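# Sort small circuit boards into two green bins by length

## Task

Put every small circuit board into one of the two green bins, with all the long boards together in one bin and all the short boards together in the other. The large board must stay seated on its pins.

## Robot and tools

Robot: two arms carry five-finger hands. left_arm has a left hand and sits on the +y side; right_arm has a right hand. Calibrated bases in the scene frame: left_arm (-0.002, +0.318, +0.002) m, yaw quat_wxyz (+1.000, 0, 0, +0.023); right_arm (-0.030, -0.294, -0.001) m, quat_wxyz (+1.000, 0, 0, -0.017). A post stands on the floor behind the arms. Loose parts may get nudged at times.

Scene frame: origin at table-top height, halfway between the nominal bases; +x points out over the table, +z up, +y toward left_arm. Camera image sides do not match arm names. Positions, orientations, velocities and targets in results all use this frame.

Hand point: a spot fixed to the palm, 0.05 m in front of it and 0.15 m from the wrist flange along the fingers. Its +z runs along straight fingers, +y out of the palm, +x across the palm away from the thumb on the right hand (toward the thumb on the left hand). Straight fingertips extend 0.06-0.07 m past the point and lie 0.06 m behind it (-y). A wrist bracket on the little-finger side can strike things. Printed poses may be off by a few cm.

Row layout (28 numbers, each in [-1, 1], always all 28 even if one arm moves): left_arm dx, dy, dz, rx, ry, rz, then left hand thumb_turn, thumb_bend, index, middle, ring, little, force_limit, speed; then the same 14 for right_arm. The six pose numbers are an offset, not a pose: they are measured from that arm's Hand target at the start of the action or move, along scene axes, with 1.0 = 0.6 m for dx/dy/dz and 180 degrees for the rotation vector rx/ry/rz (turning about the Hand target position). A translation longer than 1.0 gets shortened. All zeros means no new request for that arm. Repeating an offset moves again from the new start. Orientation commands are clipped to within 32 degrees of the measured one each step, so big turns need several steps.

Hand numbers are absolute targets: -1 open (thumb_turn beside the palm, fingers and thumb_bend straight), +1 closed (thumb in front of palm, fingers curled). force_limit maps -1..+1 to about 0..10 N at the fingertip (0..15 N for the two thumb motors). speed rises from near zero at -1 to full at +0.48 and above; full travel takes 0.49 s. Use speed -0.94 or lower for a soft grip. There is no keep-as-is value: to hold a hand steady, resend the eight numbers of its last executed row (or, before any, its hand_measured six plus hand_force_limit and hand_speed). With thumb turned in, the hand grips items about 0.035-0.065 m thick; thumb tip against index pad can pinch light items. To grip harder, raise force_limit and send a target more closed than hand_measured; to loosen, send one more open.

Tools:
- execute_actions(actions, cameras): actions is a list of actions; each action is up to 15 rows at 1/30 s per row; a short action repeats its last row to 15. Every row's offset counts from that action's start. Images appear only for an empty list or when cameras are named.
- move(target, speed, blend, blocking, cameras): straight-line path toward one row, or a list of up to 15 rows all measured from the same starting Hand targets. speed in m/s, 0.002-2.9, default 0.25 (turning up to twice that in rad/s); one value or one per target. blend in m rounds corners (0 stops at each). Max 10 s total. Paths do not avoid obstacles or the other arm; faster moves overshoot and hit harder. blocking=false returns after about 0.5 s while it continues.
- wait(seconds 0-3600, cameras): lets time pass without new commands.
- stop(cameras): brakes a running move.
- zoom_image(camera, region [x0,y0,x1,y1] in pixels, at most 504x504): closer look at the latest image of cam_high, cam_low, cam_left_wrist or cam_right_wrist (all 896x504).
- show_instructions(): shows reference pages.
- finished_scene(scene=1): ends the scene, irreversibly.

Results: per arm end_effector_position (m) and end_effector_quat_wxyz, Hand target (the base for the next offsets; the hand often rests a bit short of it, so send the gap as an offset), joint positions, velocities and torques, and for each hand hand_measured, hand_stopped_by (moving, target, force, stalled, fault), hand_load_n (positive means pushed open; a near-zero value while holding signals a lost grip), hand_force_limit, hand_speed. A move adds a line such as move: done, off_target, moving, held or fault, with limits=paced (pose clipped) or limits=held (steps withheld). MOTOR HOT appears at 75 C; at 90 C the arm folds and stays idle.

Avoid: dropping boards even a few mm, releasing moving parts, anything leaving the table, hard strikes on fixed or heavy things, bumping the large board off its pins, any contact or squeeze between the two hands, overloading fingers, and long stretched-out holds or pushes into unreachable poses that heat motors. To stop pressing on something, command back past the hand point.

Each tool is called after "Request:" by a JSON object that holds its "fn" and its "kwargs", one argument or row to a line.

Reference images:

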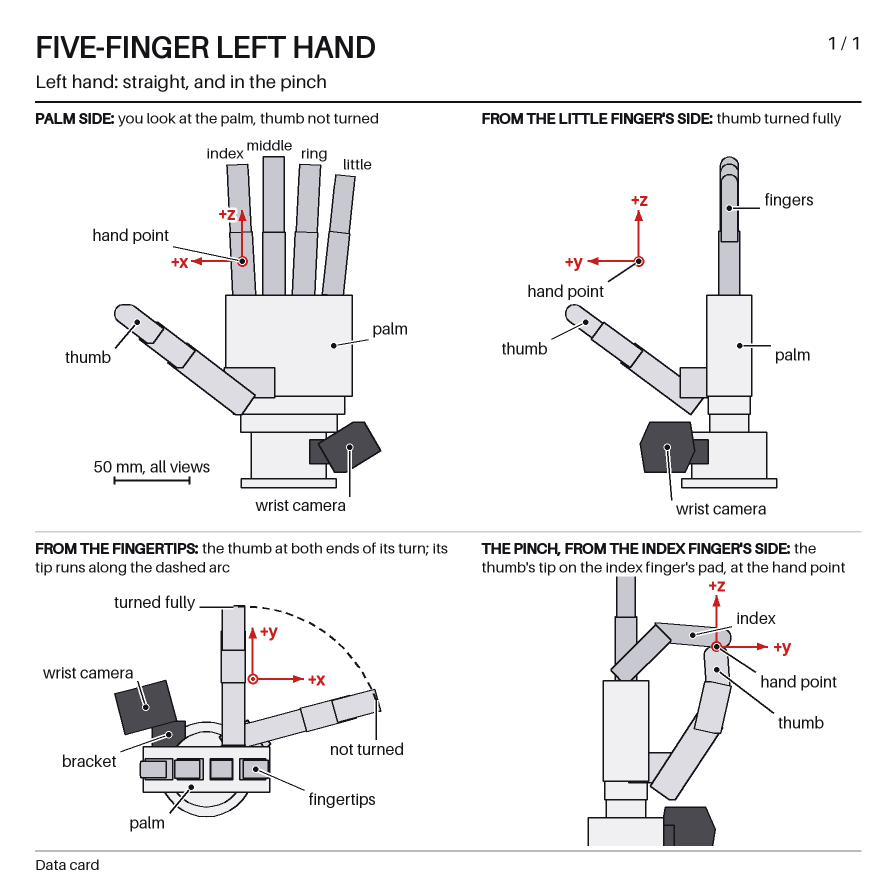

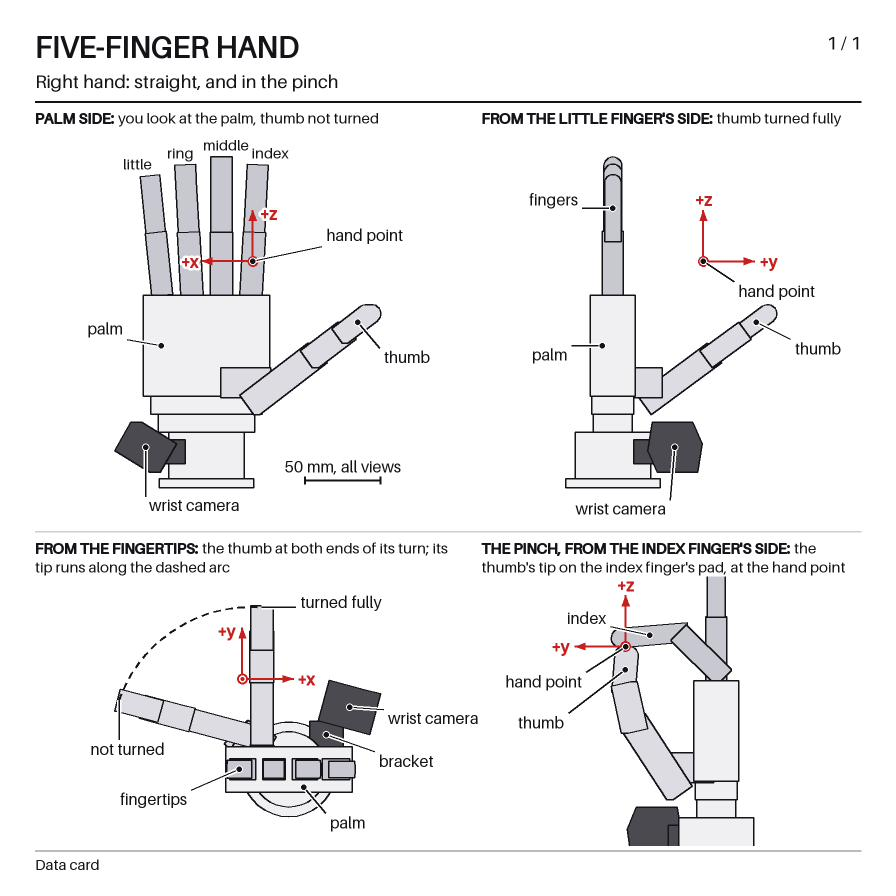

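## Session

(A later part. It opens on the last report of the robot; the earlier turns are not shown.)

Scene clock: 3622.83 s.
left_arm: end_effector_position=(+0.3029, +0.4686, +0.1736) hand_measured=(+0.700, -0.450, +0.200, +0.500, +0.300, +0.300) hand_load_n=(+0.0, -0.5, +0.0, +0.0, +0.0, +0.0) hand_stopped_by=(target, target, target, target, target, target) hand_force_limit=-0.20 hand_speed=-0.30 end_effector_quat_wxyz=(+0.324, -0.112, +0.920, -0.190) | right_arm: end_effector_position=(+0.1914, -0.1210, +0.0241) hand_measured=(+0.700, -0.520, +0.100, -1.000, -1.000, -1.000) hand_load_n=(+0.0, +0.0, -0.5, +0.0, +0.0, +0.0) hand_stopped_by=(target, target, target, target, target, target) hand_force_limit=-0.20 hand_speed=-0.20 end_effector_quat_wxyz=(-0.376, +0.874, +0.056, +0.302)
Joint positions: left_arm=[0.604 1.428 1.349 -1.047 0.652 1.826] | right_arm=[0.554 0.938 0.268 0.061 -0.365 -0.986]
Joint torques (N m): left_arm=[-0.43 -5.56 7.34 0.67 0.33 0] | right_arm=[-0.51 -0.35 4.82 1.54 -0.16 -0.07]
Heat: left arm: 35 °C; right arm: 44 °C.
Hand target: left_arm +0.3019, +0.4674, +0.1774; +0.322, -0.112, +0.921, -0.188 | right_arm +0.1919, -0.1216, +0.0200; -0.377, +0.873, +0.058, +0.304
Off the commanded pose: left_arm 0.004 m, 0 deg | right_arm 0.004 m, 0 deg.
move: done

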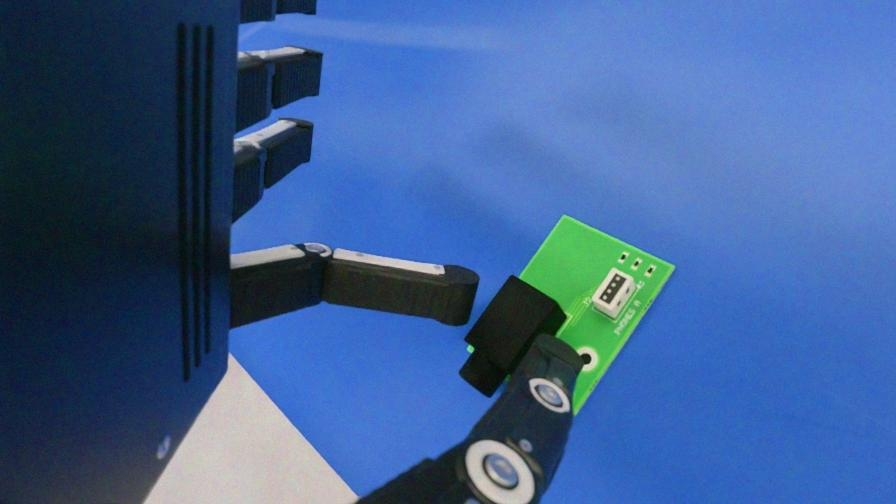

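Request:
{"fn": "move", "kwargs": {
  "target": [0,0,0,0,0,0, 0.70,-0.45,0.2,0.5,0.3,0.3,-0.2,-0.3, 0,0,-0.0083,0,0,0, 0.70,-0.52,0.1,-1,-1,-1,-0.2,-0.2],
  "speed": 0.04,
  "cameras": ["cam_right_wrist"]
}}

Request:
{"fn": "zoom_image", "kwargs": {
  "camera": "cam_right_wrist",
  "region": [420, 210, 700, 430]
}}

Scene clock: 3629.97 s.
left_arm: end_effector_position=(+0.3029, +0.4686, +0.1736) hand_measured=(+0.700, -0.450, +0.200, +0.500, +0.300, +0.300) hand_load_n=(+0.0, +0.0, +0.0, +0.0, +0.0, +0.0) hand_stopped_by=(target, target, target, target, target, target) hand_force_limit=-0.20 hand_speed=-0.30 end_effector_quat_wxyz=(+0.324, -0.112, +0.920, -0.190) | right_arm: end_effector_position=(+0.1914, -0.1209, +0.0189) hand_measured=(+0.700, -0.520, +0.100, -1.000, -1.000, -1.000) hand_load_n=(+0.0, +0.0, +0.0, +0.0, +0.0, +0.0) hand_stopped_by=(target, target, target, target, target, target) hand_force_limit=-0.20 hand_speed=-0.20 end_effector_quat_wxyz=(-0.376, +0.874, +0.056, +0.302)
Joint positions: left_arm=[0.604 1.428 1.349 -1.047 0.652 1.826] | right_arm=[0.554 0.957 0.251 0.096 -0.366 -0.986]
Joint torques (N m): left_arm=[-0.42 -5.59 7.32 0.67 0.33 0] | right_arm=[-0.5 -0.43 4.81 1.51 -0.16 -0.04]
Heat: left arm: 35 °C; right arm: 45 °C.
Hand target: left_arm +0.3019, +0.4674, +0.1774; +0.322, -0.112, +0.921, -0.188 | right_arm +0.1918, -0.1216, +0.0150; -0.376, +0.873, +0.058, +0.304
Off the commanded pose: left_arm 0.004 m, 0 deg | right_arm 0.004 m, 0 deg.
move: done

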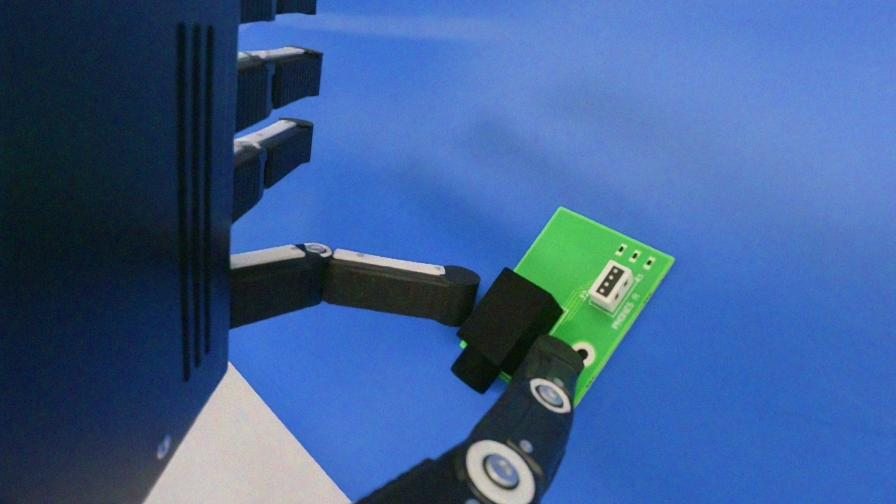

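Scaled by 1.800 from the camera's image (finer frame: 1280x720).

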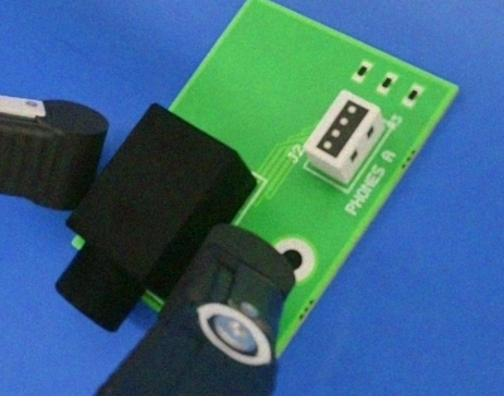

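Request:
{"fn": "move", "kwargs": {
  "target": [0,0,0,0,0,0, 0.70,-0.45,0.2,0.5,0.3,0.3,-0.2,-0.3, 0,0.0,-0.0075,0,0,0, 0.70,-0.52,0.1,-1,-1,-1,-0.2,-0.2],
  "speed": 0.04,
  "cameras": ["cam_right_wrist"]
}}

Request:
{"fn": "zoom_image", "kwargs": {
  "camera": "cam_right_wrist",
  "region": [420, 210, 700, 430]
}}

Scene clock: 3636.80 s.
left_arm: end_effector_position=(+0.3029, +0.4686, +0.1736) hand_measured=(+0.700, -0.450, +0.200, +0.500, +0.300, +0.300) hand_load_n=(+0.0, +0.0, +0.0, +0.0, +0.0, +0.0) hand_stopped_by=(target, target, target, target, target, target) hand_force_limit=-0.20 hand_speed=-0.30 end_effector_quat_wxyz=(+0.324, -0.112, +0.920, -0.190) | right_arm: end_effector_position=(+0.1925, -0.1190, +0.0168) hand_measured=(+0.700, -0.520, +0.100, -1.000, -1.000, -1.000) hand_load_n=(+0.0, +0.0, +0.0, +0.0, +0.0, +0.0) hand_stopped_by=(target, target, target, target, target, target) hand_force_limit=-0.20 hand_speed=-0.20 end_effector_quat_wxyz=(-0.380, +0.872, +0.058, +0.304)
Joint positions: left_arm=[0.604 1.428 1.349 -1.047 0.652 1.826] | right_arm=[0.554 0.973 0.238 0.134 -0.372 -0.986]
Joint torques (N m): left_arm=[-0.44 -5.59 7.34 0.66 0.33 0] | right_arm=[-0.5 -0.35 4.64 1.44 -0.11 -0.05]
Heat: left arm: 35 °C; right arm: 45 °C.
Hand target: left_arm +0.3019, +0.4674, +0.1774; +0.322, -0.112, +0.921, -0.188 | right_arm +0.1919, -0.1215, +0.0106; -0.377, +0.873, +0.058, +0.304
Off the commanded pose: left_arm 0.004 m, 0 deg | right_arm 0.007 m, 0 deg.
move: done

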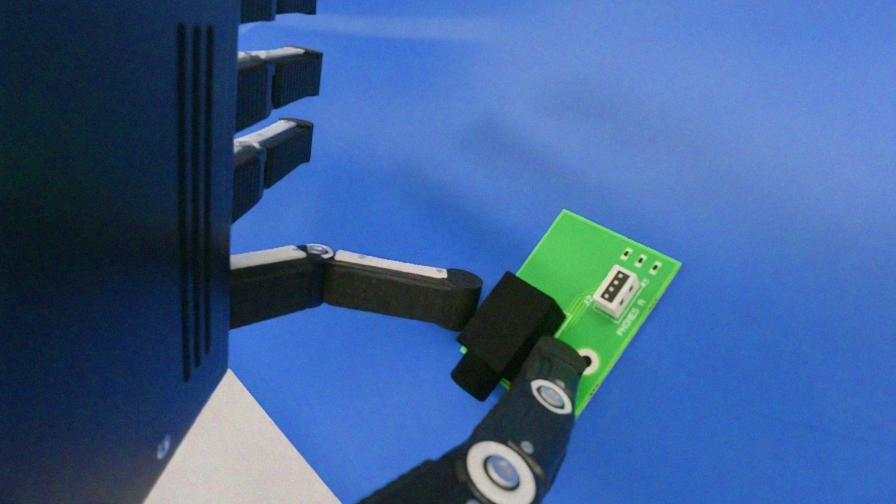

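Scaled by 1.800 from the camera's image (finer frame: 1280x720).

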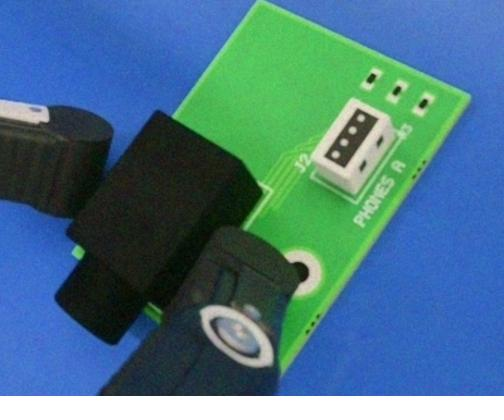

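Request:
{"fn": "move", "kwargs": {
  "target": [0,0,0,0,0,0, 0.70,-0.45,0.2,0.5,0.3,0.3,-0.2,-0.3, 0,0.0,0.001,0,0,0, 0.70,-0.25,0.3,-1,-1,-1,-0.5,-0.88],
  "speed": 0.04,
  "cameras": ["cam_right_wrist"]
}}

Request:
{"fn": "zoom_image", "kwargs": {
  "camera": "cam_right_wrist",
  "region": [420, 210, 700, 430]
}}

Scene clock: 3646.77 s.
left_arm: end_effector_position=(+0.3029, +0.4686, +0.1736) hand_measured=(+0.700, -0.450, +0.200, +0.500, +0.300, +0.300) hand_load_n=(+0.0, +0.0, +0.0, +0.5, +0.0, +0.0) hand_stopped_by=(target, target, target, target, target, target) hand_force_limit=-0.20 hand_speed=-0.30 end_effector_quat_wxyz=(+0.324, -0.112, +0.920, -0.190) | right_arm: end_effector_position=(+0.1924, -0.1190, +0.0166) hand_measured=(+0.700, -0.454, +0.220, -1.000, -1.000, -1.000) hand_load_n=(+0.0, +4.5, +4.5, +0.0, +0.0, +0.0) hand_stopped_by=(target, force, force, target, target, target) hand_force_limit=-0.50 hand_speed=-0.88 end_effector_quat_wxyz=(-0.380, +0.872, +0.058, +0.304)
Joint positions: left_arm=[0.604 1.428 1.349 -1.047 0.652 1.826] | right_arm=[0.554 0.973 0.238 0.134 -0.372 -0.986]
Joint torques (N m): left_arm=[-0.44 -5.56 7.32 0.68 0.33 0] | right_arm=[-0.44 -0.44 4.72 1.44 -0.09 -0.05]
Heat: left arm: 35 °C; right arm: 44 °C.
Hand target: left_arm +0.3019, +0.4674, +0.1774; +0.322, -0.112, +0.921, -0.188 | right_arm +0.1918, -0.1216, +0.0111; -0.377, +0.873, +0.058, +0.304
Off the commanded pose: left_arm 0.004 m, 0 deg | right_arm 0.006 m, 0 deg.
move: done

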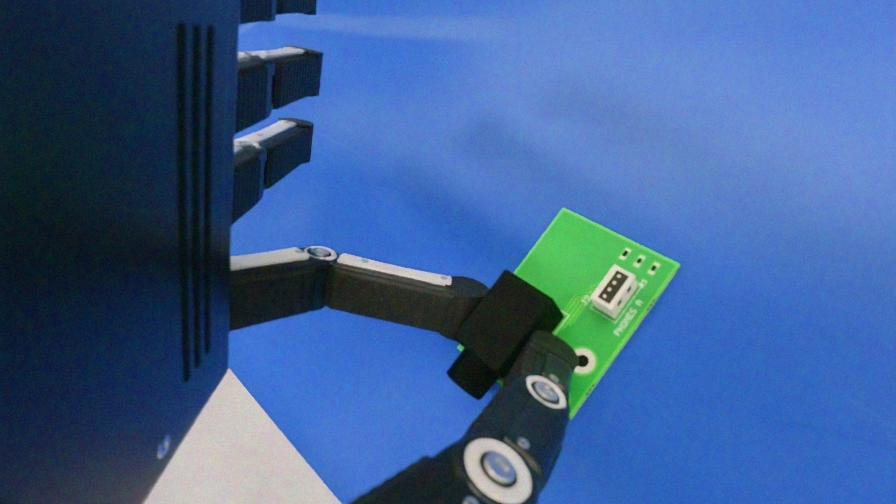

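Scaled by 1.800 from the camera's image (finer frame: 1280x720).

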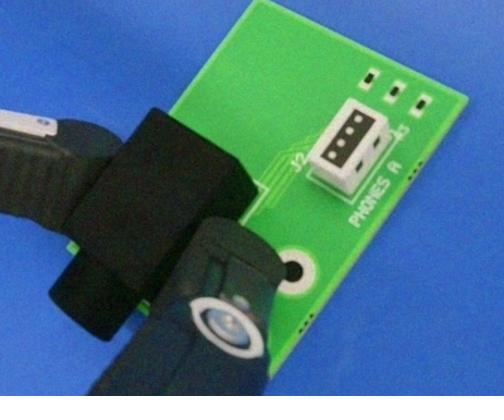

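Request:
{"fn": "move", "kwargs": {
  "target": [0,0,0,0,0,0, 0.70,-0.45,0.2,0.5,0.3,0.3,-0.2,-0.3, 0,0,0.1,0,0,0, 0.70,-0.25,0.3,-1,-1,-1,-0.5,-0.88],
  "speed": 0.04,
  "cameras": ["cam_right_wrist"]
}}

Scene clock: 3653.80 s.
left_arm: end_effector_position=(+0.3029, +0.4686, +0.1736) hand_measured=(+0.700, -0.450, +0.200, +0.500, +0.300, +0.300) hand_load_n=(+0.0, +0.0, +0.0, +0.0, +0.0, +0.0) hand_stopped_by=(target, target, target, target, target, target) hand_force_limit=-0.20 hand_speed=-0.30 end_effector_quat_wxyz=(+0.324, -0.112, +0.920, -0.190) | right_arm: end_effector_position=(+0.1866, -0.1223, +0.0597) hand_measured=(+0.700, -0.454, +0.220, -1.000, -1.000, -1.000) hand_load_n=(+0.0, +4.5, +4.5, -0.5, +0.0, +0.0) hand_stopped_by=(target, force, force, target, target, target) hand_force_limit=-0.50 hand_speed=-0.88 end_effector_quat_wxyz=(-0.374, +0.879, +0.056, +0.291)
Joint positions: left_arm=[0.604 1.428 1.349 -1.047 0.652 1.826] | right_arm=[0.554 0.853 0.408 -0.188 -0.372 -0.986]
Joint torques (N m): left_arm=[-0.4 -5.59 7.34 0.67 0.33 0] | right_arm=[-0.39 -1.99 8.4 1.22 -0.1 -0.05]
Heat: left arm: 35 °C; right arm: 44 °C.
Hand target: left_arm +0.3019, +0.4674, +0.1774; +0.322, -0.112, +0.921, -0.188 | right_arm +0.1918, -0.1215, +0.0712; -0.377, +0.873, +0.058, +0.304
Off the commanded pose: left_arm 0.004 m, 0 deg | right_arm 0.012 m, 2 deg.
move: off_target (right_arm)

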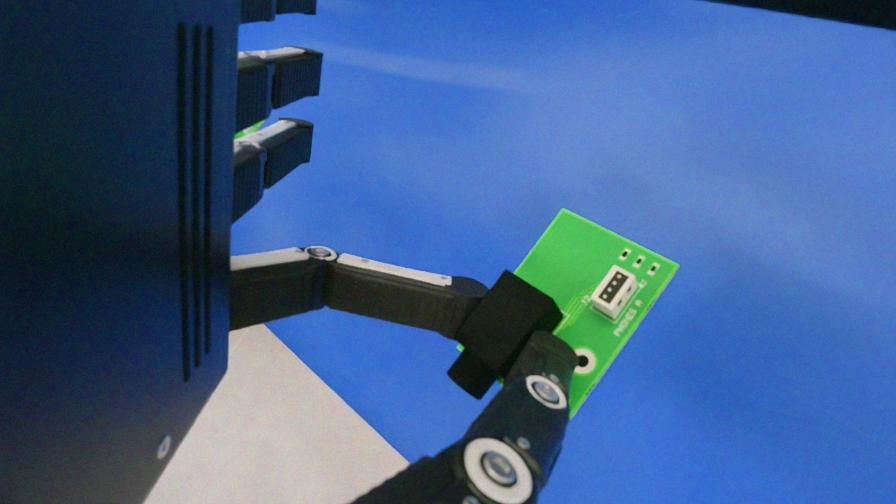

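Request:
{"fn": "move", "kwargs": {
  "target": [
    [0,0,0,0,0,0, 0.70,-0.45,0.2,0.5,0.3,0.3,-0.2,-0.3, 0.03,-0.02,0.12,0,0,-0.01, 0.70,-0.25,0.3,0.5,0.3,0.3,-0.5,-0.88],
    [0,0,0,0,0,0, 0.70,-0.45,0.2,0.5,0.3,0.3,-0.2,-0.3, 0.2137,-0.5475,0.1647,0,0,-0.15, 0.70,-0.25,0.3,0.5,0.3,0.3,-0.5,-0.88]
  ],
  "speed": 0.14,
  "blend": [0.03,0],
  "cameras": ["cam_right_wrist","cam_high"]
}}

Scene clock: 3669.77 s.
left_arm: end_effector_position=(+0.3029, +0.4686, +0.1736) hand_measured=(+0.700, -0.450, +0.200, +0.500, +0.300, +0.300) hand_load_n=(+0.0, +0.0, +0.0, +0.0, +0.0, +0.0) hand_stopped_by=(target, target, target, target, target, target) hand_force_limit=-0.20 hand_speed=-0.30 end_effector_quat_wxyz=(+0.324, -0.112, +0.920, -0.190) | right_arm: end_effector_position=(+0.3169, -0.4483, +0.1690) hand_measured=(+0.700, -0.454, +0.220, +0.500, +0.300, +0.300) hand_load_n=(+0.0, +4.5, +4.5, +0.0, +0.0, +0.5) hand_stopped_by=(target, force, force, target, target, target) hand_force_limit=-0.50 hand_speed=-0.88 end_effector_quat_wxyz=(-0.291, +0.863, -0.150, +0.384)
Joint positions: left_arm=[0.604 1.428 1.349 -1.047 0.652 1.826] | right_arm=[-0.692 1.533 1.335 -0.855 -0.907 -1.696]
Joint torques (N m): left_arm=[-0.43 -5.6 7.32 0.68 0.33 0] | right_arm=[-0.25 -4.08 7.94 0.72 -0.53 -0.07]
Heat: left arm: 35 °C; right arm: 44 °C.
Hand target: left_arm +0.3019, +0.4674, +0.1774; +0.322, -0.112, +0.921, -0.188 | right_arm +0.3200, -0.4502, +0.1701; -0.295, +0.863, -0.148, +0.383
Off the commanded pose: left_arm 0.004 m, 0 deg | right_arm 0.004 m, 1 deg.
move: done
Images, in order (width x height): cam_high 896x504, cam_right_wrist 896x504.

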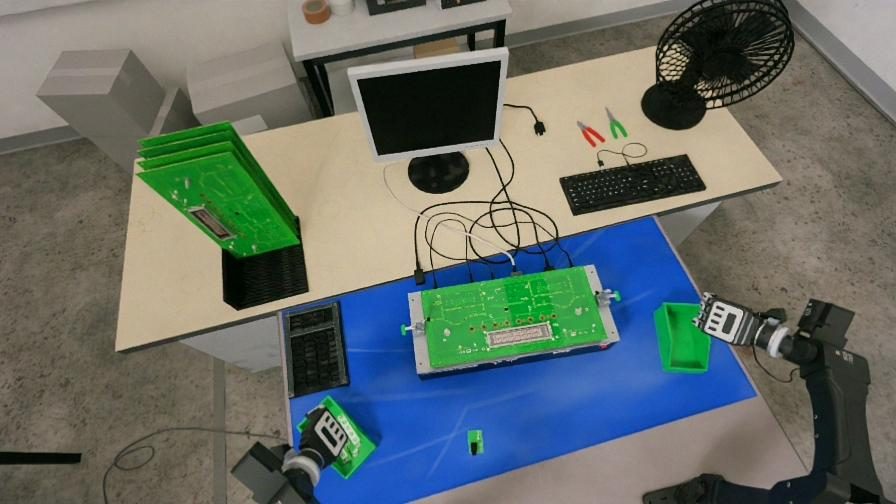

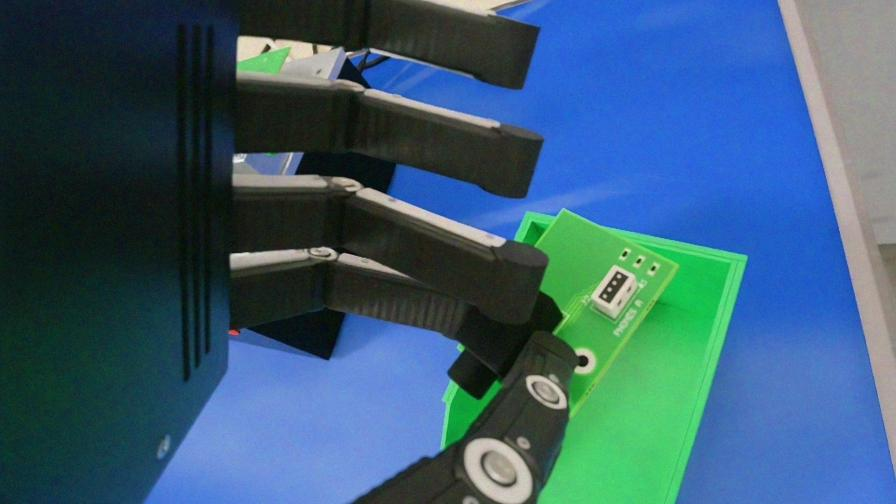

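Request:
{"fn": "move", "kwargs": {
  "target": [0,0,0,0,0,0, 0.70,-0.45,0.2,0.5,0.3,0.3,-0.2,-0.3, -0.0145,0.018,-0.19,0,0,0, 0.70,-0.25,0.3,0.5,0.3,0.3,-0.5,-0.88],
  "speed": 0.08,
  "cameras": ["cam_right_wrist","cam_low"]
}}

Scene clock: 3699.93 s.
left_arm: end_effector_position=(+0.3029, +0.4686, +0.1736) hand_measured=(+0.700, -0.450, +0.200, +0.500, +0.300, +0.300) hand_load_n=(+0.0, +0.0, +0.0, +0.0, +0.0, +0.0) hand_stopped_by=(target, target, target, target, target, target) hand_force_limit=-0.20 hand_speed=-0.30 end_effector_quat_wxyz=(+0.324, -0.112, +0.920, -0.190) | right_arm: end_effector_position=(+0.3107, -0.4421, +0.0653) hand_measured=(+0.700, -0.456, +0.220, +0.500, +0.300, +0.300) hand_load_n=(+0.0, +4.5, +4.0, +0.0, -0.5, +0.0) hand_stopped_by=(target, force, force, target, target, target) hand_force_limit=-0.50 hand_speed=-0.88 end_effector_quat_wxyz=(-0.289, +0.863, -0.146, +0.389)
Joint positions: left_arm=[0.604 1.428 1.349 -1.047 0.652 1.826] | right_arm=[-0.692 1.561 0.937 -0.42 -0.91 -1.699]
Joint torques (N m): left_arm=[-0.43 -5.6 7.32 0.68 0.33 0.01] | right_arm=[0.54 -4.07 4.48 1.01 -0.44 0.04]
Heat: left arm: 35 °C; right arm: 41 °C.
Hand target: left_arm +0.3019, +0.4674, +0.1774; +0.322, -0.112, +0.921, -0.188 | right_arm +0.3112, -0.4392, +0.0560; -0.295, +0.863, -0.148, +0.383
Off the commanded pose: left_arm 0.004 m, 0 deg | right_arm 0.010 m, 1 deg.
move: done
Images, in order (width x height): cam_low 896x504, cam_right_wrist 896x504.

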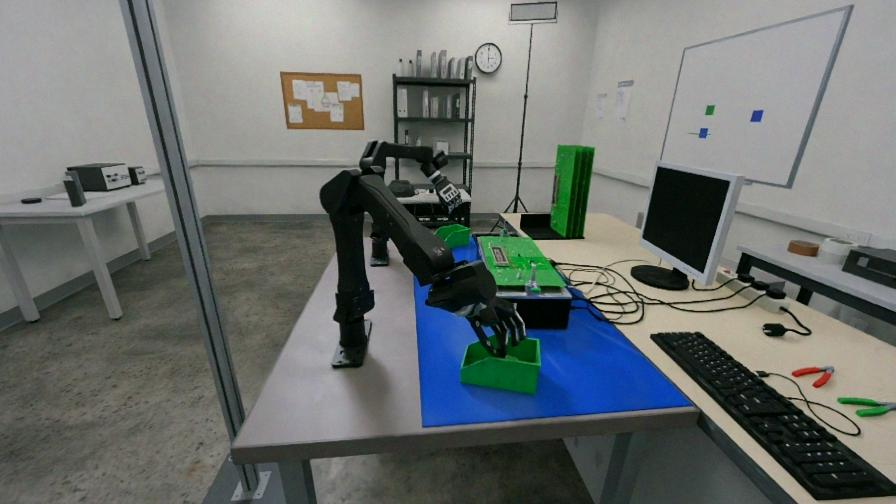

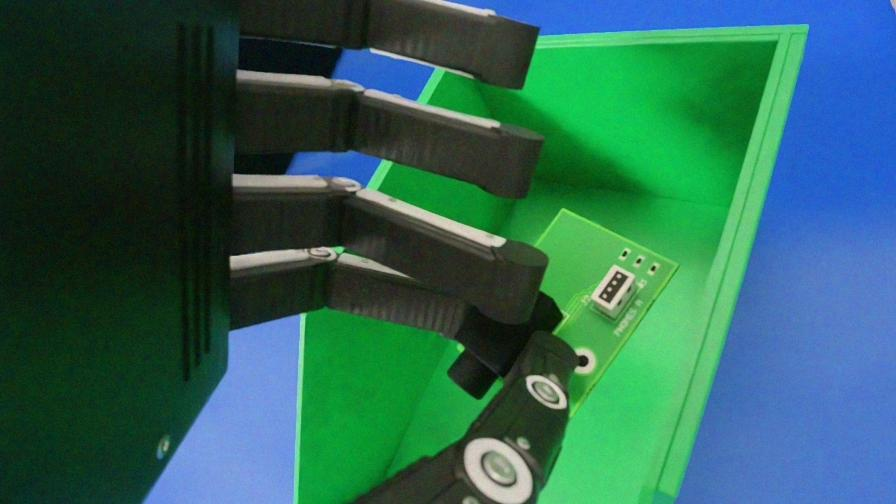

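Request:
{"fn": "move", "kwargs": {
  "target": [0,0,0,0,0,0, 0.70,-0.45,0.2,0.5,0.3,0.3,-0.2,-0.3, 0.0017,0.005,-0.05,0,0,0, 0.70,-0.25,0.3,0.5,0.3,0.3,-0.5,-0.88],
  "speed": 0.06,
  "cameras": ["cam_right_wrist"]
}}

Scene clock: 3720.40 s.
left_arm: end_effector_position=(+0.3029, +0.4686, +0.1736) hand_measured=(+0.700, -0.450, +0.200, +0.500, +0.300, +0.300) hand_load_n=(+0.0, +0.0, +0.0, +0.0, +0.5, +0.0) hand_stopped_by=(target, target, target, target, target, target) hand_force_limit=-0.20 hand_speed=-0.30 end_effector_quat_wxyz=(+0.324, -0.112, +0.920, -0.190) | right_arm: end_effector_position=(+0.3121, -0.4402, +0.0348) hand_measured=(+0.700, -0.456, +0.220, +0.500, +0.300, +0.300) hand_load_n=(+0.0, +4.5, +4.5, +0.0, +0.0, +0.0) hand_stopped_by=(target, force, force, target, target, target) hand_force_limit=-0.50 hand_speed=-0.88 end_effector_quat_wxyz=(-0.289, +0.863, -0.145, +0.388)
Joint positions: left_arm=[0.604 1.428 1.349 -1.047 0.652 1.826] | right_arm=[-0.684 1.614 0.855 -0.277 -0.905 -1.689]
Joint torques (N m): left_arm=[-0.42 -5.57 7.32 0.66 0.33 0] | right_arm=[0.65 -4.27 4.25 1.06 -0.45 0.02]
Heat: left arm: 35 °C; right arm: 41 °C.
Hand target: left_arm +0.3019, +0.4674, +0.1774; +0.322, -0.112, +0.921, -0.188 | right_arm +0.3123, -0.4363, +0.0260; -0.295, +0.863, -0.148, +0.383
Off the commanded pose: left_arm 0.004 m, 0 deg | right_arm 0.010 m, 1 deg.
move: done

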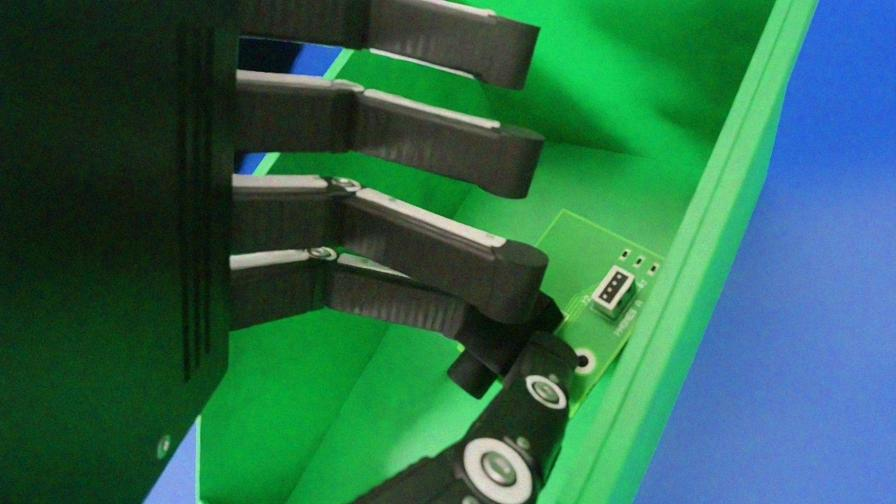

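Request:
{"fn": "move", "kwargs": {
  "target": [
    [0,0,0,0,0,0, 0.70,-0.45,0.2,0.5,0.3,0.3,-0.2,-0.3, 0.0028,0.0067,0,0,0,0.0278, 0.70,-0.25,0.3,0.5,0.3,0.3,-0.5,-0.88],
    [0,0,0,0,0,0, 0.70,-0.45,0.2,0.5,0.3,0.3,-0.2,-0.3, 0.0028,0.0067,-0.013,0,0,0.0278, 0.70,-0.25,0.3,0.5,0.3,0.3,-0.5,-0.88]
  ],
  "speed": 0.05,
  "cameras": ["cam_right_wrist"]
}}

Scene clock: 3737.73 s.
left_arm: end_effector_position=(+0.3029, +0.4686, +0.1736) hand_measured=(+0.700, -0.450, +0.200, +0.500, +0.300, +0.300) hand_load_n=(+0.0, +0.0, +0.0, +0.0, +0.0, +0.0) hand_stopped_by=(target, target, target, target, target, target) hand_force_limit=-0.20 hand_speed=-0.30 end_effector_quat_wxyz=(+0.324, -0.112, +0.920, -0.190) | right_arm: end_effector_position=(+0.3108, -0.4344, +0.0214) hand_measured=(+0.700, -0.456, +0.220, +0.500, +0.300, +0.300) hand_load_n=(+0.0, +4.5, +4.5, +0.0, +0.0, +0.0) hand_stopped_by=(target, force, force, target, target, target) hand_force_limit=-0.50 hand_speed=-0.88 end_effector_quat_wxyz=(-0.304, +0.870, -0.115, +0.370)
Joint positions: left_arm=[0.604 1.428 1.349 -1.047 0.652 1.826] | right_arm=[-0.684 1.68 0.891 -0.354 -0.934 -1.807]
Joint torques (N m): left_arm=[-0.39 -5.61 7.34 0.67 0.33 0] | right_arm=[0.31 -4.55 5.64 0.81 -0.65 -0.07]
Heat: left arm: 35 °C; right arm: 41 °C.
Hand target: left_arm +0.3019, +0.4674, +0.1774; +0.322, -0.112, +0.921, -0.188 | right_arm +0.3140, -0.4323, +0.0182; -0.312, +0.868, -0.110, +0.370
Off the commanded pose: left_arm 0.004 m, 0 deg | right_arm 0.005 m, 1 deg.
move: done

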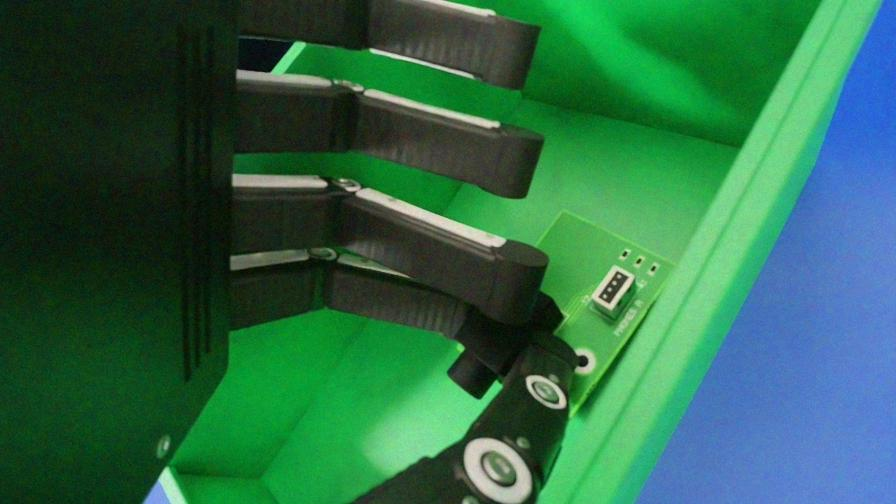

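Request:
{"fn": "move", "kwargs": {
  "target": [0,0,0,0,0,0, 0.70,-0.45,0.2,0.5,0.3,0.3,-0.2,-0.3, 0,0,-0.01,0,0,0, 0.70,-0.25,0.3,0.5,0.3,0.3,-0.5,-0.88],
  "speed": 0.04,
  "cameras": ["cam_right_wrist"]
}}

Scene clock: 3745.33 s.
left_arm: end_effector_position=(+0.3029, +0.4686, +0.1736) hand_measured=(+0.700, -0.450, +0.200, +0.500, +0.300, +0.300) hand_load_n=(+0.5, +0.0, +0.0, +0.0, +0.5, +0.0) hand_stopped_by=(target, target, target, target, target, target) hand_force_limit=-0.20 hand_speed=-0.30 end_effector_quat_wxyz=(+0.324, -0.112, +0.920, -0.190) | right_arm: end_effector_position=(+0.3113, -0.4346, +0.0177) hand_measured=(+0.700, -0.456, +0.220, +0.500, +0.300, +0.300) hand_load_n=(+0.0, +4.5, +4.5, +0.0, +0.0, +0.0) hand_stopped_by=(target, force, force, target, target, target) hand_force_limit=-0.50 hand_speed=-0.88 end_effector_quat_wxyz=(-0.306, +0.870, -0.116, +0.368)
Joint positions: left_arm=[0.604 1.428 1.349 -1.047 0.652 1.826] | right_arm=[-0.684 1.694 0.891 -0.346 -0.935 -1.808]
Joint torques (N m): left_arm=[-0.46 -5.56 7.34 0.67 0.32 0] | right_arm=[0.35 -4.62 4.63 0.94 -0.64 -0.08]
Heat: left arm: 35 °C; right arm: 40 °C.
Hand target: left_arm +0.3019, +0.4674, +0.1774; +0.322, -0.112, +0.921, -0.188 | right_arm +0.3140, -0.4323, +0.0122; -0.312, +0.868, -0.110, +0.370
Off the commanded pose: left_arm 0.004 m, 0 deg | right_arm 0.006 m, 1 deg.
move: done

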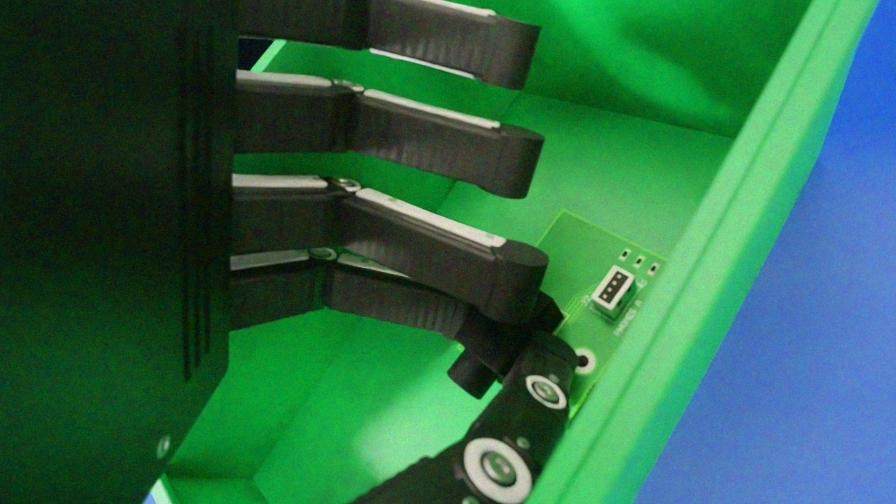

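Request:
{"fn": "move", "kwargs": {
  "target": [0,0,0,0,0,0, 0.70,-0.45,0.2,0.5,0.3,0.3,-0.2,-0.3, 0,0.001,-0.0083,0,0,0, 0.70,-0.25,0.3,0.5,0.3,0.3,-0.5,-0.88],
  "speed": 0.04,
  "cameras": ["cam_right_wrist"]
}}

Scene clock: 3753.37 s.
left_arm: end_effector_position=(+0.3029, +0.4686, +0.1736) hand_measured=(+0.700, -0.450, +0.200, +0.500, +0.300, +0.300) hand_load_n=(+0.0, +0.0, +0.0, +0.5, +0.0, +0.0) hand_stopped_by=(target, target, target, target, target, target) hand_force_limit=-0.20 hand_speed=-0.30 end_effector_quat_wxyz=(+0.324, -0.112, +0.920, -0.190) | right_arm: end_effector_position=(+0.3137, -0.4359, +0.0160) hand_measured=(+0.700, -0.456, +0.220, +0.500, +0.300, +0.300) hand_load_n=(+0.0, +4.5, +4.0, +0.0, +0.0, +0.0) hand_stopped_by=(target, force, force, target, target, target) hand_force_limit=-0.50 hand_speed=-0.88 end_effector_quat_wxyz=(-0.305, +0.869, -0.113, +0.373)
Joint positions: left_arm=[0.604 1.428 1.349 -1.047 0.652 1.826] | right_arm=[-0.684 1.702 0.886 -0.323 -0.939 -1.808]
Joint torques (N m): left_arm=[-0.43 -5.57 7.34 0.66 0.33 0] | right_arm=[0.47 -4.56 3.95 0.91 -0.55 -0.04]
Heat: left arm: 35 °C; right arm: 40 °C.
Hand target: left_arm +0.3019, +0.4674, +0.1774; +0.322, -0.112, +0.921, -0.188 | right_arm +0.3140, -0.4318, +0.0073; -0.312, +0.868, -0.110, +0.370
Off the commanded pose: left_arm 0.004 m, 0 deg | right_arm 0.010 m, 1 deg.
move: done

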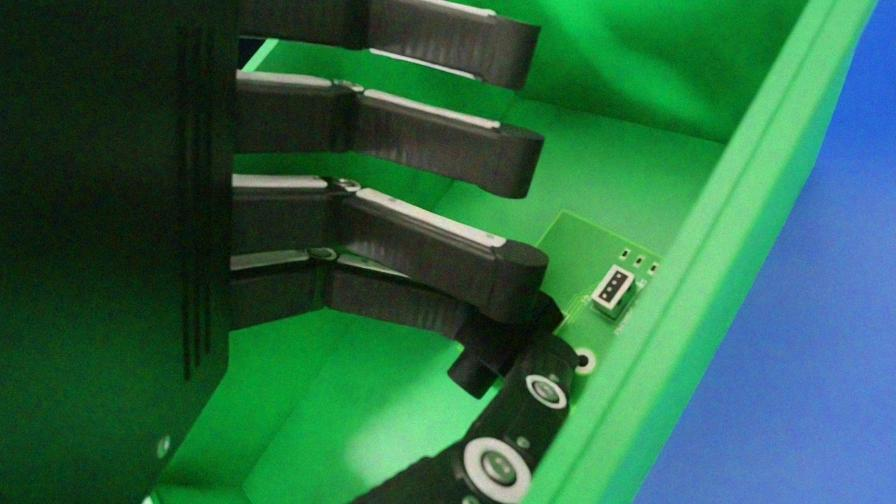

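Request:
{"fn": "move", "kwargs": {
  "target": [
    [0,0,0,0,0,0, 0.70,-0.45,0.2,0.5,0.3,0.3,-0.2,-0.3, 0,0,0,0,0,0, 0.70,-0.25,0.05,0.5,0.3,0.3,-0.5,-0.85],
    [0,0,0,0,0,0, 0.70,-0.45,0.2,0.5,0.3,0.3,-0.2,-0.3, -0.001,0.003,0.03,0,0,0, 0.70,-0.25,0.05,0.5,0.3,0.3,-0.5,-0.85]
  ],
  "speed": 0.04,
  "cameras": ["cam_right_wrist"]
}}

Scene clock: 3765.40 s.
left_arm: end_effector_position=(+0.3029, +0.4686, +0.1736) hand_measured=(+0.700, -0.450, +0.200, +0.500, +0.300, +0.300) hand_load_n=(+0.0, -0.5, +0.0, +0.0, +0.0, +0.5) hand_stopped_by=(target, target, target, target, target, target) hand_force_limit=-0.20 hand_speed=-0.30 end_effector_quat_wxyz=(+0.324, -0.112, +0.920, -0.190) | right_arm: end_effector_position=(+0.3142, -0.4364, +0.0168) hand_measured=(+0.700, -0.454, +0.050, +0.500, +0.300, +0.300) hand_load_n=(+0.0, +0.0, -2.0, +0.0, +0.0, +0.0) hand_stopped_by=(target, force, target, target, target, target) hand_force_limit=-0.50 hand_speed=-0.85 end_effector_quat_wxyz=(-0.304, +0.869, -0.112, +0.374)
Joint positions: left_arm=[0.604 1.428 1.349 -1.047 0.652 1.826] | right_arm=[-0.684 1.7 0.886 -0.321 -0.938 -1.808]
Joint torques (N m): left_arm=[-0.44 -5.57 7.35 0.66 0.33 0.01] | right_arm=[0.8 -8.57 6.26 0.33 -0.56 0.01]
Heat: left arm: 35 °C; right arm: 40 °C.
Hand target: left_arm +0.3019, +0.4674, +0.1774; +0.322, -0.112, +0.921, -0.188 | right_arm +0.3134, -0.4299, +0.0253; -0.312, +0.868, -0.110, +0.370
Off the commanded pose: left_arm 0.004 m, 0 deg | right_arm 0.011 m, 1 deg.
move: off_target (right_arm)

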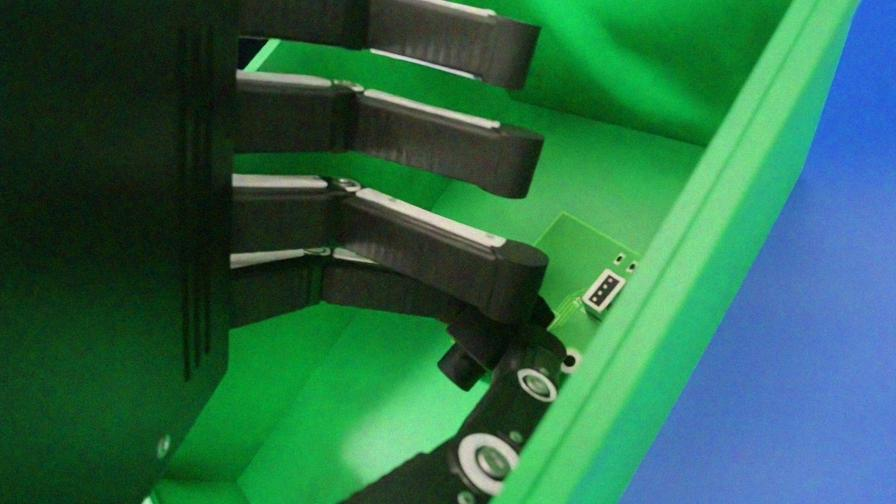

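Request:
{"fn": "move", "kwargs": {
  "target": [
    [0,0,0,0,0,0, 0.70,-0.45,0.2,0.5,0.3,0.3,-0.2,-0.3, 0.001,0.006,0.05,0,0,0, 0.70,-0.25,0.05,0.5,0.3,0.3,-0.5,-0.85],
    [0,0,0,0,0,0, 0.70,-0.45,0.2,0.5,0.3,0.3,-0.2,-0.3, 0.001,0.006,0.25,0,0,0, 0.70,-0.5,0.1,0.5,0.3,0.3,-0.5,-0.5]
  ],
  "speed": 0.06,
  "blend": [0.005,0],
  "cameras": ["cam_right_wrist","cam_high"]
}}

Scene clock: 3777.17 s.
left_arm: end_effector_position=(+0.3029, +0.4686, +0.1736) hand_measured=(+0.700, -0.450, +0.200, +0.500, +0.300, +0.300) hand_load_n=(+0.0, +0.0, +0.0, +0.0, +0.0, +0.0) hand_stopped_by=(target, target, target, target, target, target) hand_force_limit=-0.20 hand_speed=-0.30 end_effector_quat_wxyz=(+0.324, -0.112, +0.920, -0.190) | right_arm: end_effector_position=(+0.3127, -0.4280, +0.1609) hand_measured=(+0.700, -0.500, +0.100, +0.500, +0.300, +0.300) hand_load_n=(+0.5, +0.0, +0.5, +0.0, +0.0, +0.0) hand_stopped_by=(target, target, target, target, target, target) hand_force_limit=-0.50 hand_speed=-0.50 end_effector_quat_wxyz=(-0.316, +0.870, -0.119, +0.359)
Joint positions: left_arm=[0.604 1.428 1.349 -1.047 0.652 1.826] | right_arm=[-0.668 1.557 1.347 -0.952 -0.938 -1.792]
Joint torques (N m): left_arm=[-0.44 -5.57 7.35 0.66 0.32 0] | right_arm=[0.44 -7.91 7.68 0.59 -0.53 0.02]
Heat: left arm: 35 °C; right arm: 39 °C.
Hand target: left_arm +0.3019, +0.4674, +0.1774; +0.322, -0.112, +0.921, -0.188 | right_arm +0.3140, -0.4262, +0.1753; -0.312, +0.868, -0.110, +0.370
Off the commanded pose: left_arm 0.004 m, 0 deg | right_arm 0.015 m, 2 deg.
move: off_target (right_arm); target 2's new numbers were sent with right_arm's hand 0.015 m and 2 deg from that target
Images, in order (width x height): cam_high 896x504, cam_right_wrist 896x504.

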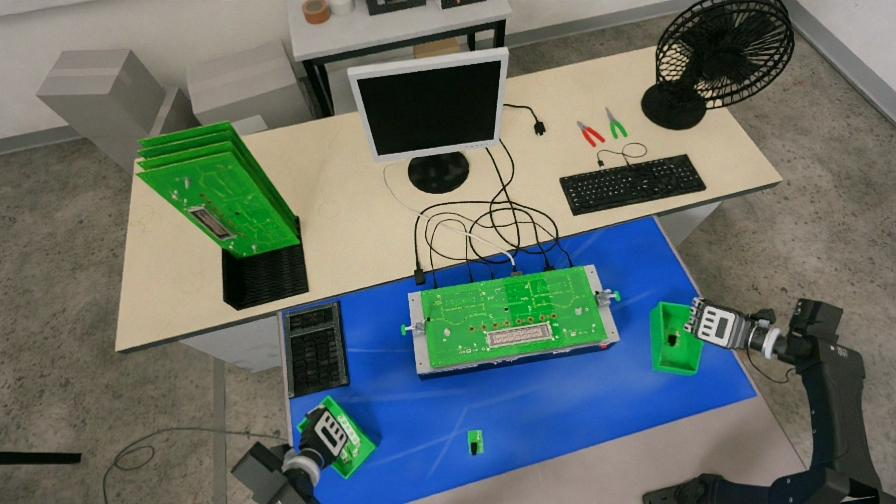

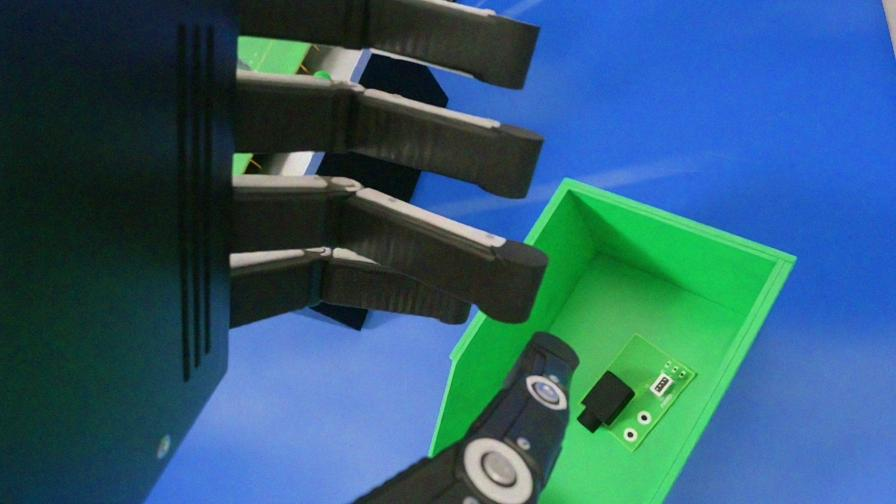

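Request:
{"fn": "execute_actions", "kwargs": {
  "actions": []
}}

Scene clock: 3803.17 s.
left_arm: end_effector_position=(+0.3029, +0.4686, +0.1736) hand_measured=(+0.700, -0.450, +0.200, +0.500, +0.300, +0.300) hand_load_n=(+0.0, +0.0, +0.0, +0.0, +0.0, +0.0) hand_stopped_by=(target, target, target, target, target, target) hand_force_limit=-0.20 hand_speed=-0.30 end_effector_quat_wxyz=(+0.324, -0.112, +0.920, -0.190) | right_arm: end_effector_position=(+0.3127, -0.4280, +0.1609) hand_measured=(+0.700, -0.500, +0.100, +0.500, +0.300, +0.300) hand_load_n=(+0.0, +0.0, +0.0, +0.0, +0.0, +0.0) hand_stopped_by=(target, target, target, target, target, target) hand_force_limit=-0.50 hand_speed=-0.50 end_effector_quat_wxyz=(-0.316, +0.870, -0.119, +0.359)
Joint positions: left_arm=[0.604 1.428 1.349 -1.047 0.652 1.826] | right_arm=[-0.668 1.557 1.347 -0.952 -0.938 -1.792]
Joint velocities: within noise
Joint torques (N m): left_arm=[-0.43 -5.57 7.34 0.67 0.33 0] | right_arm=[0.4 -7.88 7.69 0.59 -0.52 0.04]
Heat: left arm: 35 °C; right arm: 39 °C.
Hand target: left_arm +0.3019, +0.4674, +0.1774; +0.322, -0.112, +0.921, -0.188 | right_arm +0.3140, -0.4262, +0.1753; -0.312, +0.868, -0.110, +0.370
Off the commanded pose: left_arm 0.004 m, 0 deg | right_arm 0.015 m, 2 deg.

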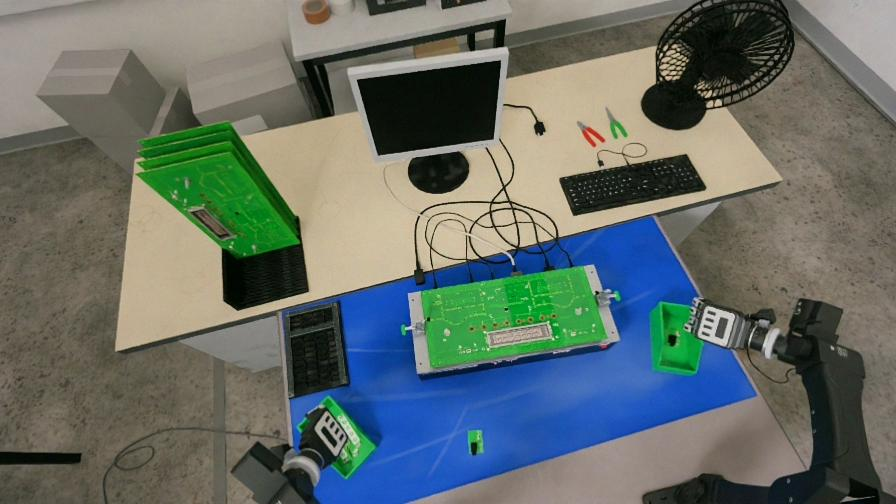

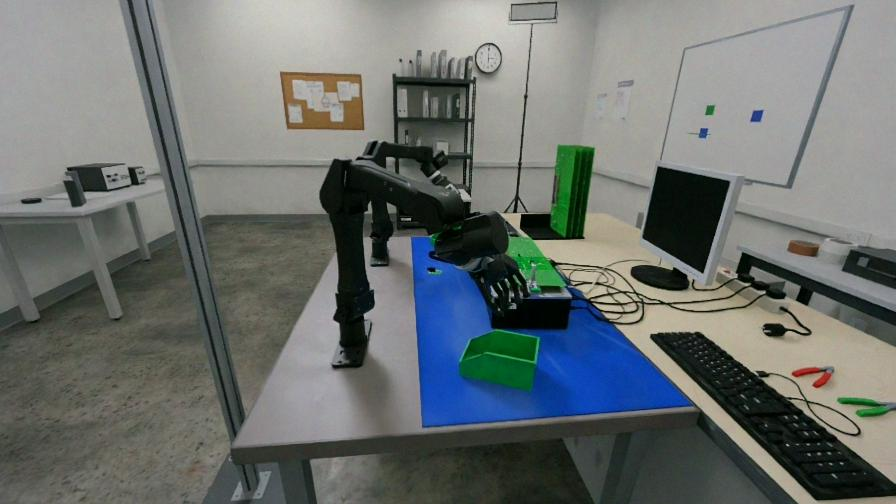

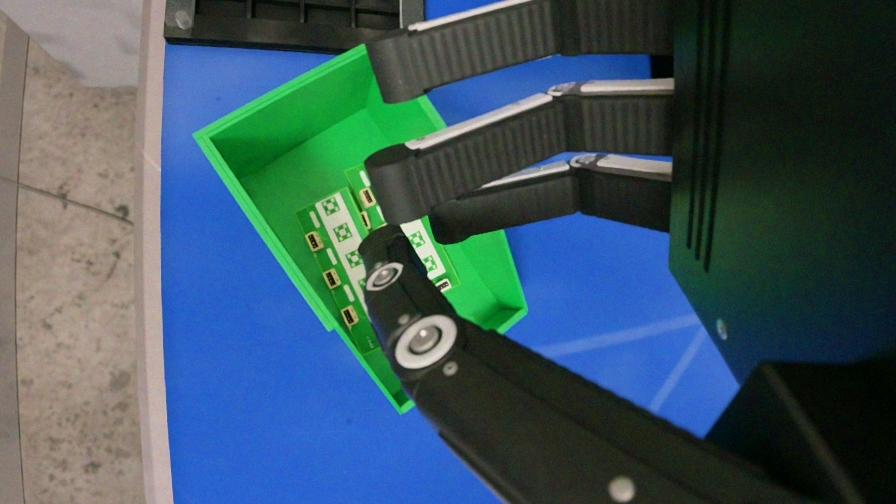

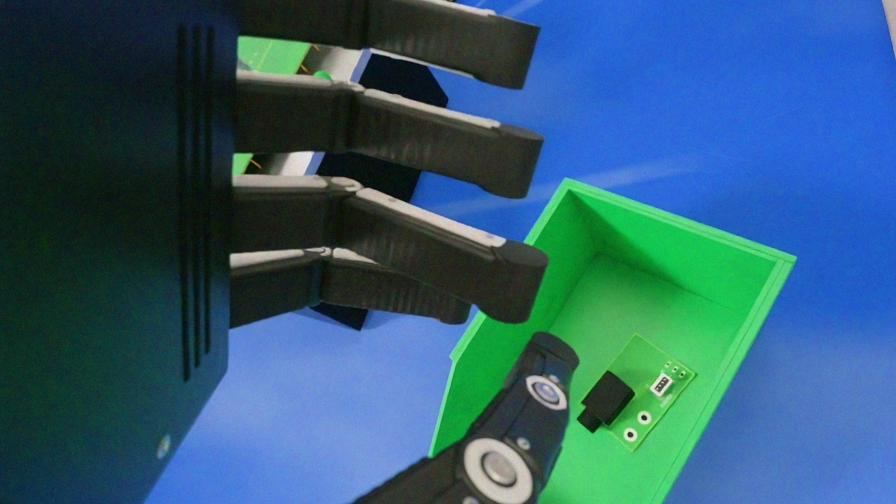

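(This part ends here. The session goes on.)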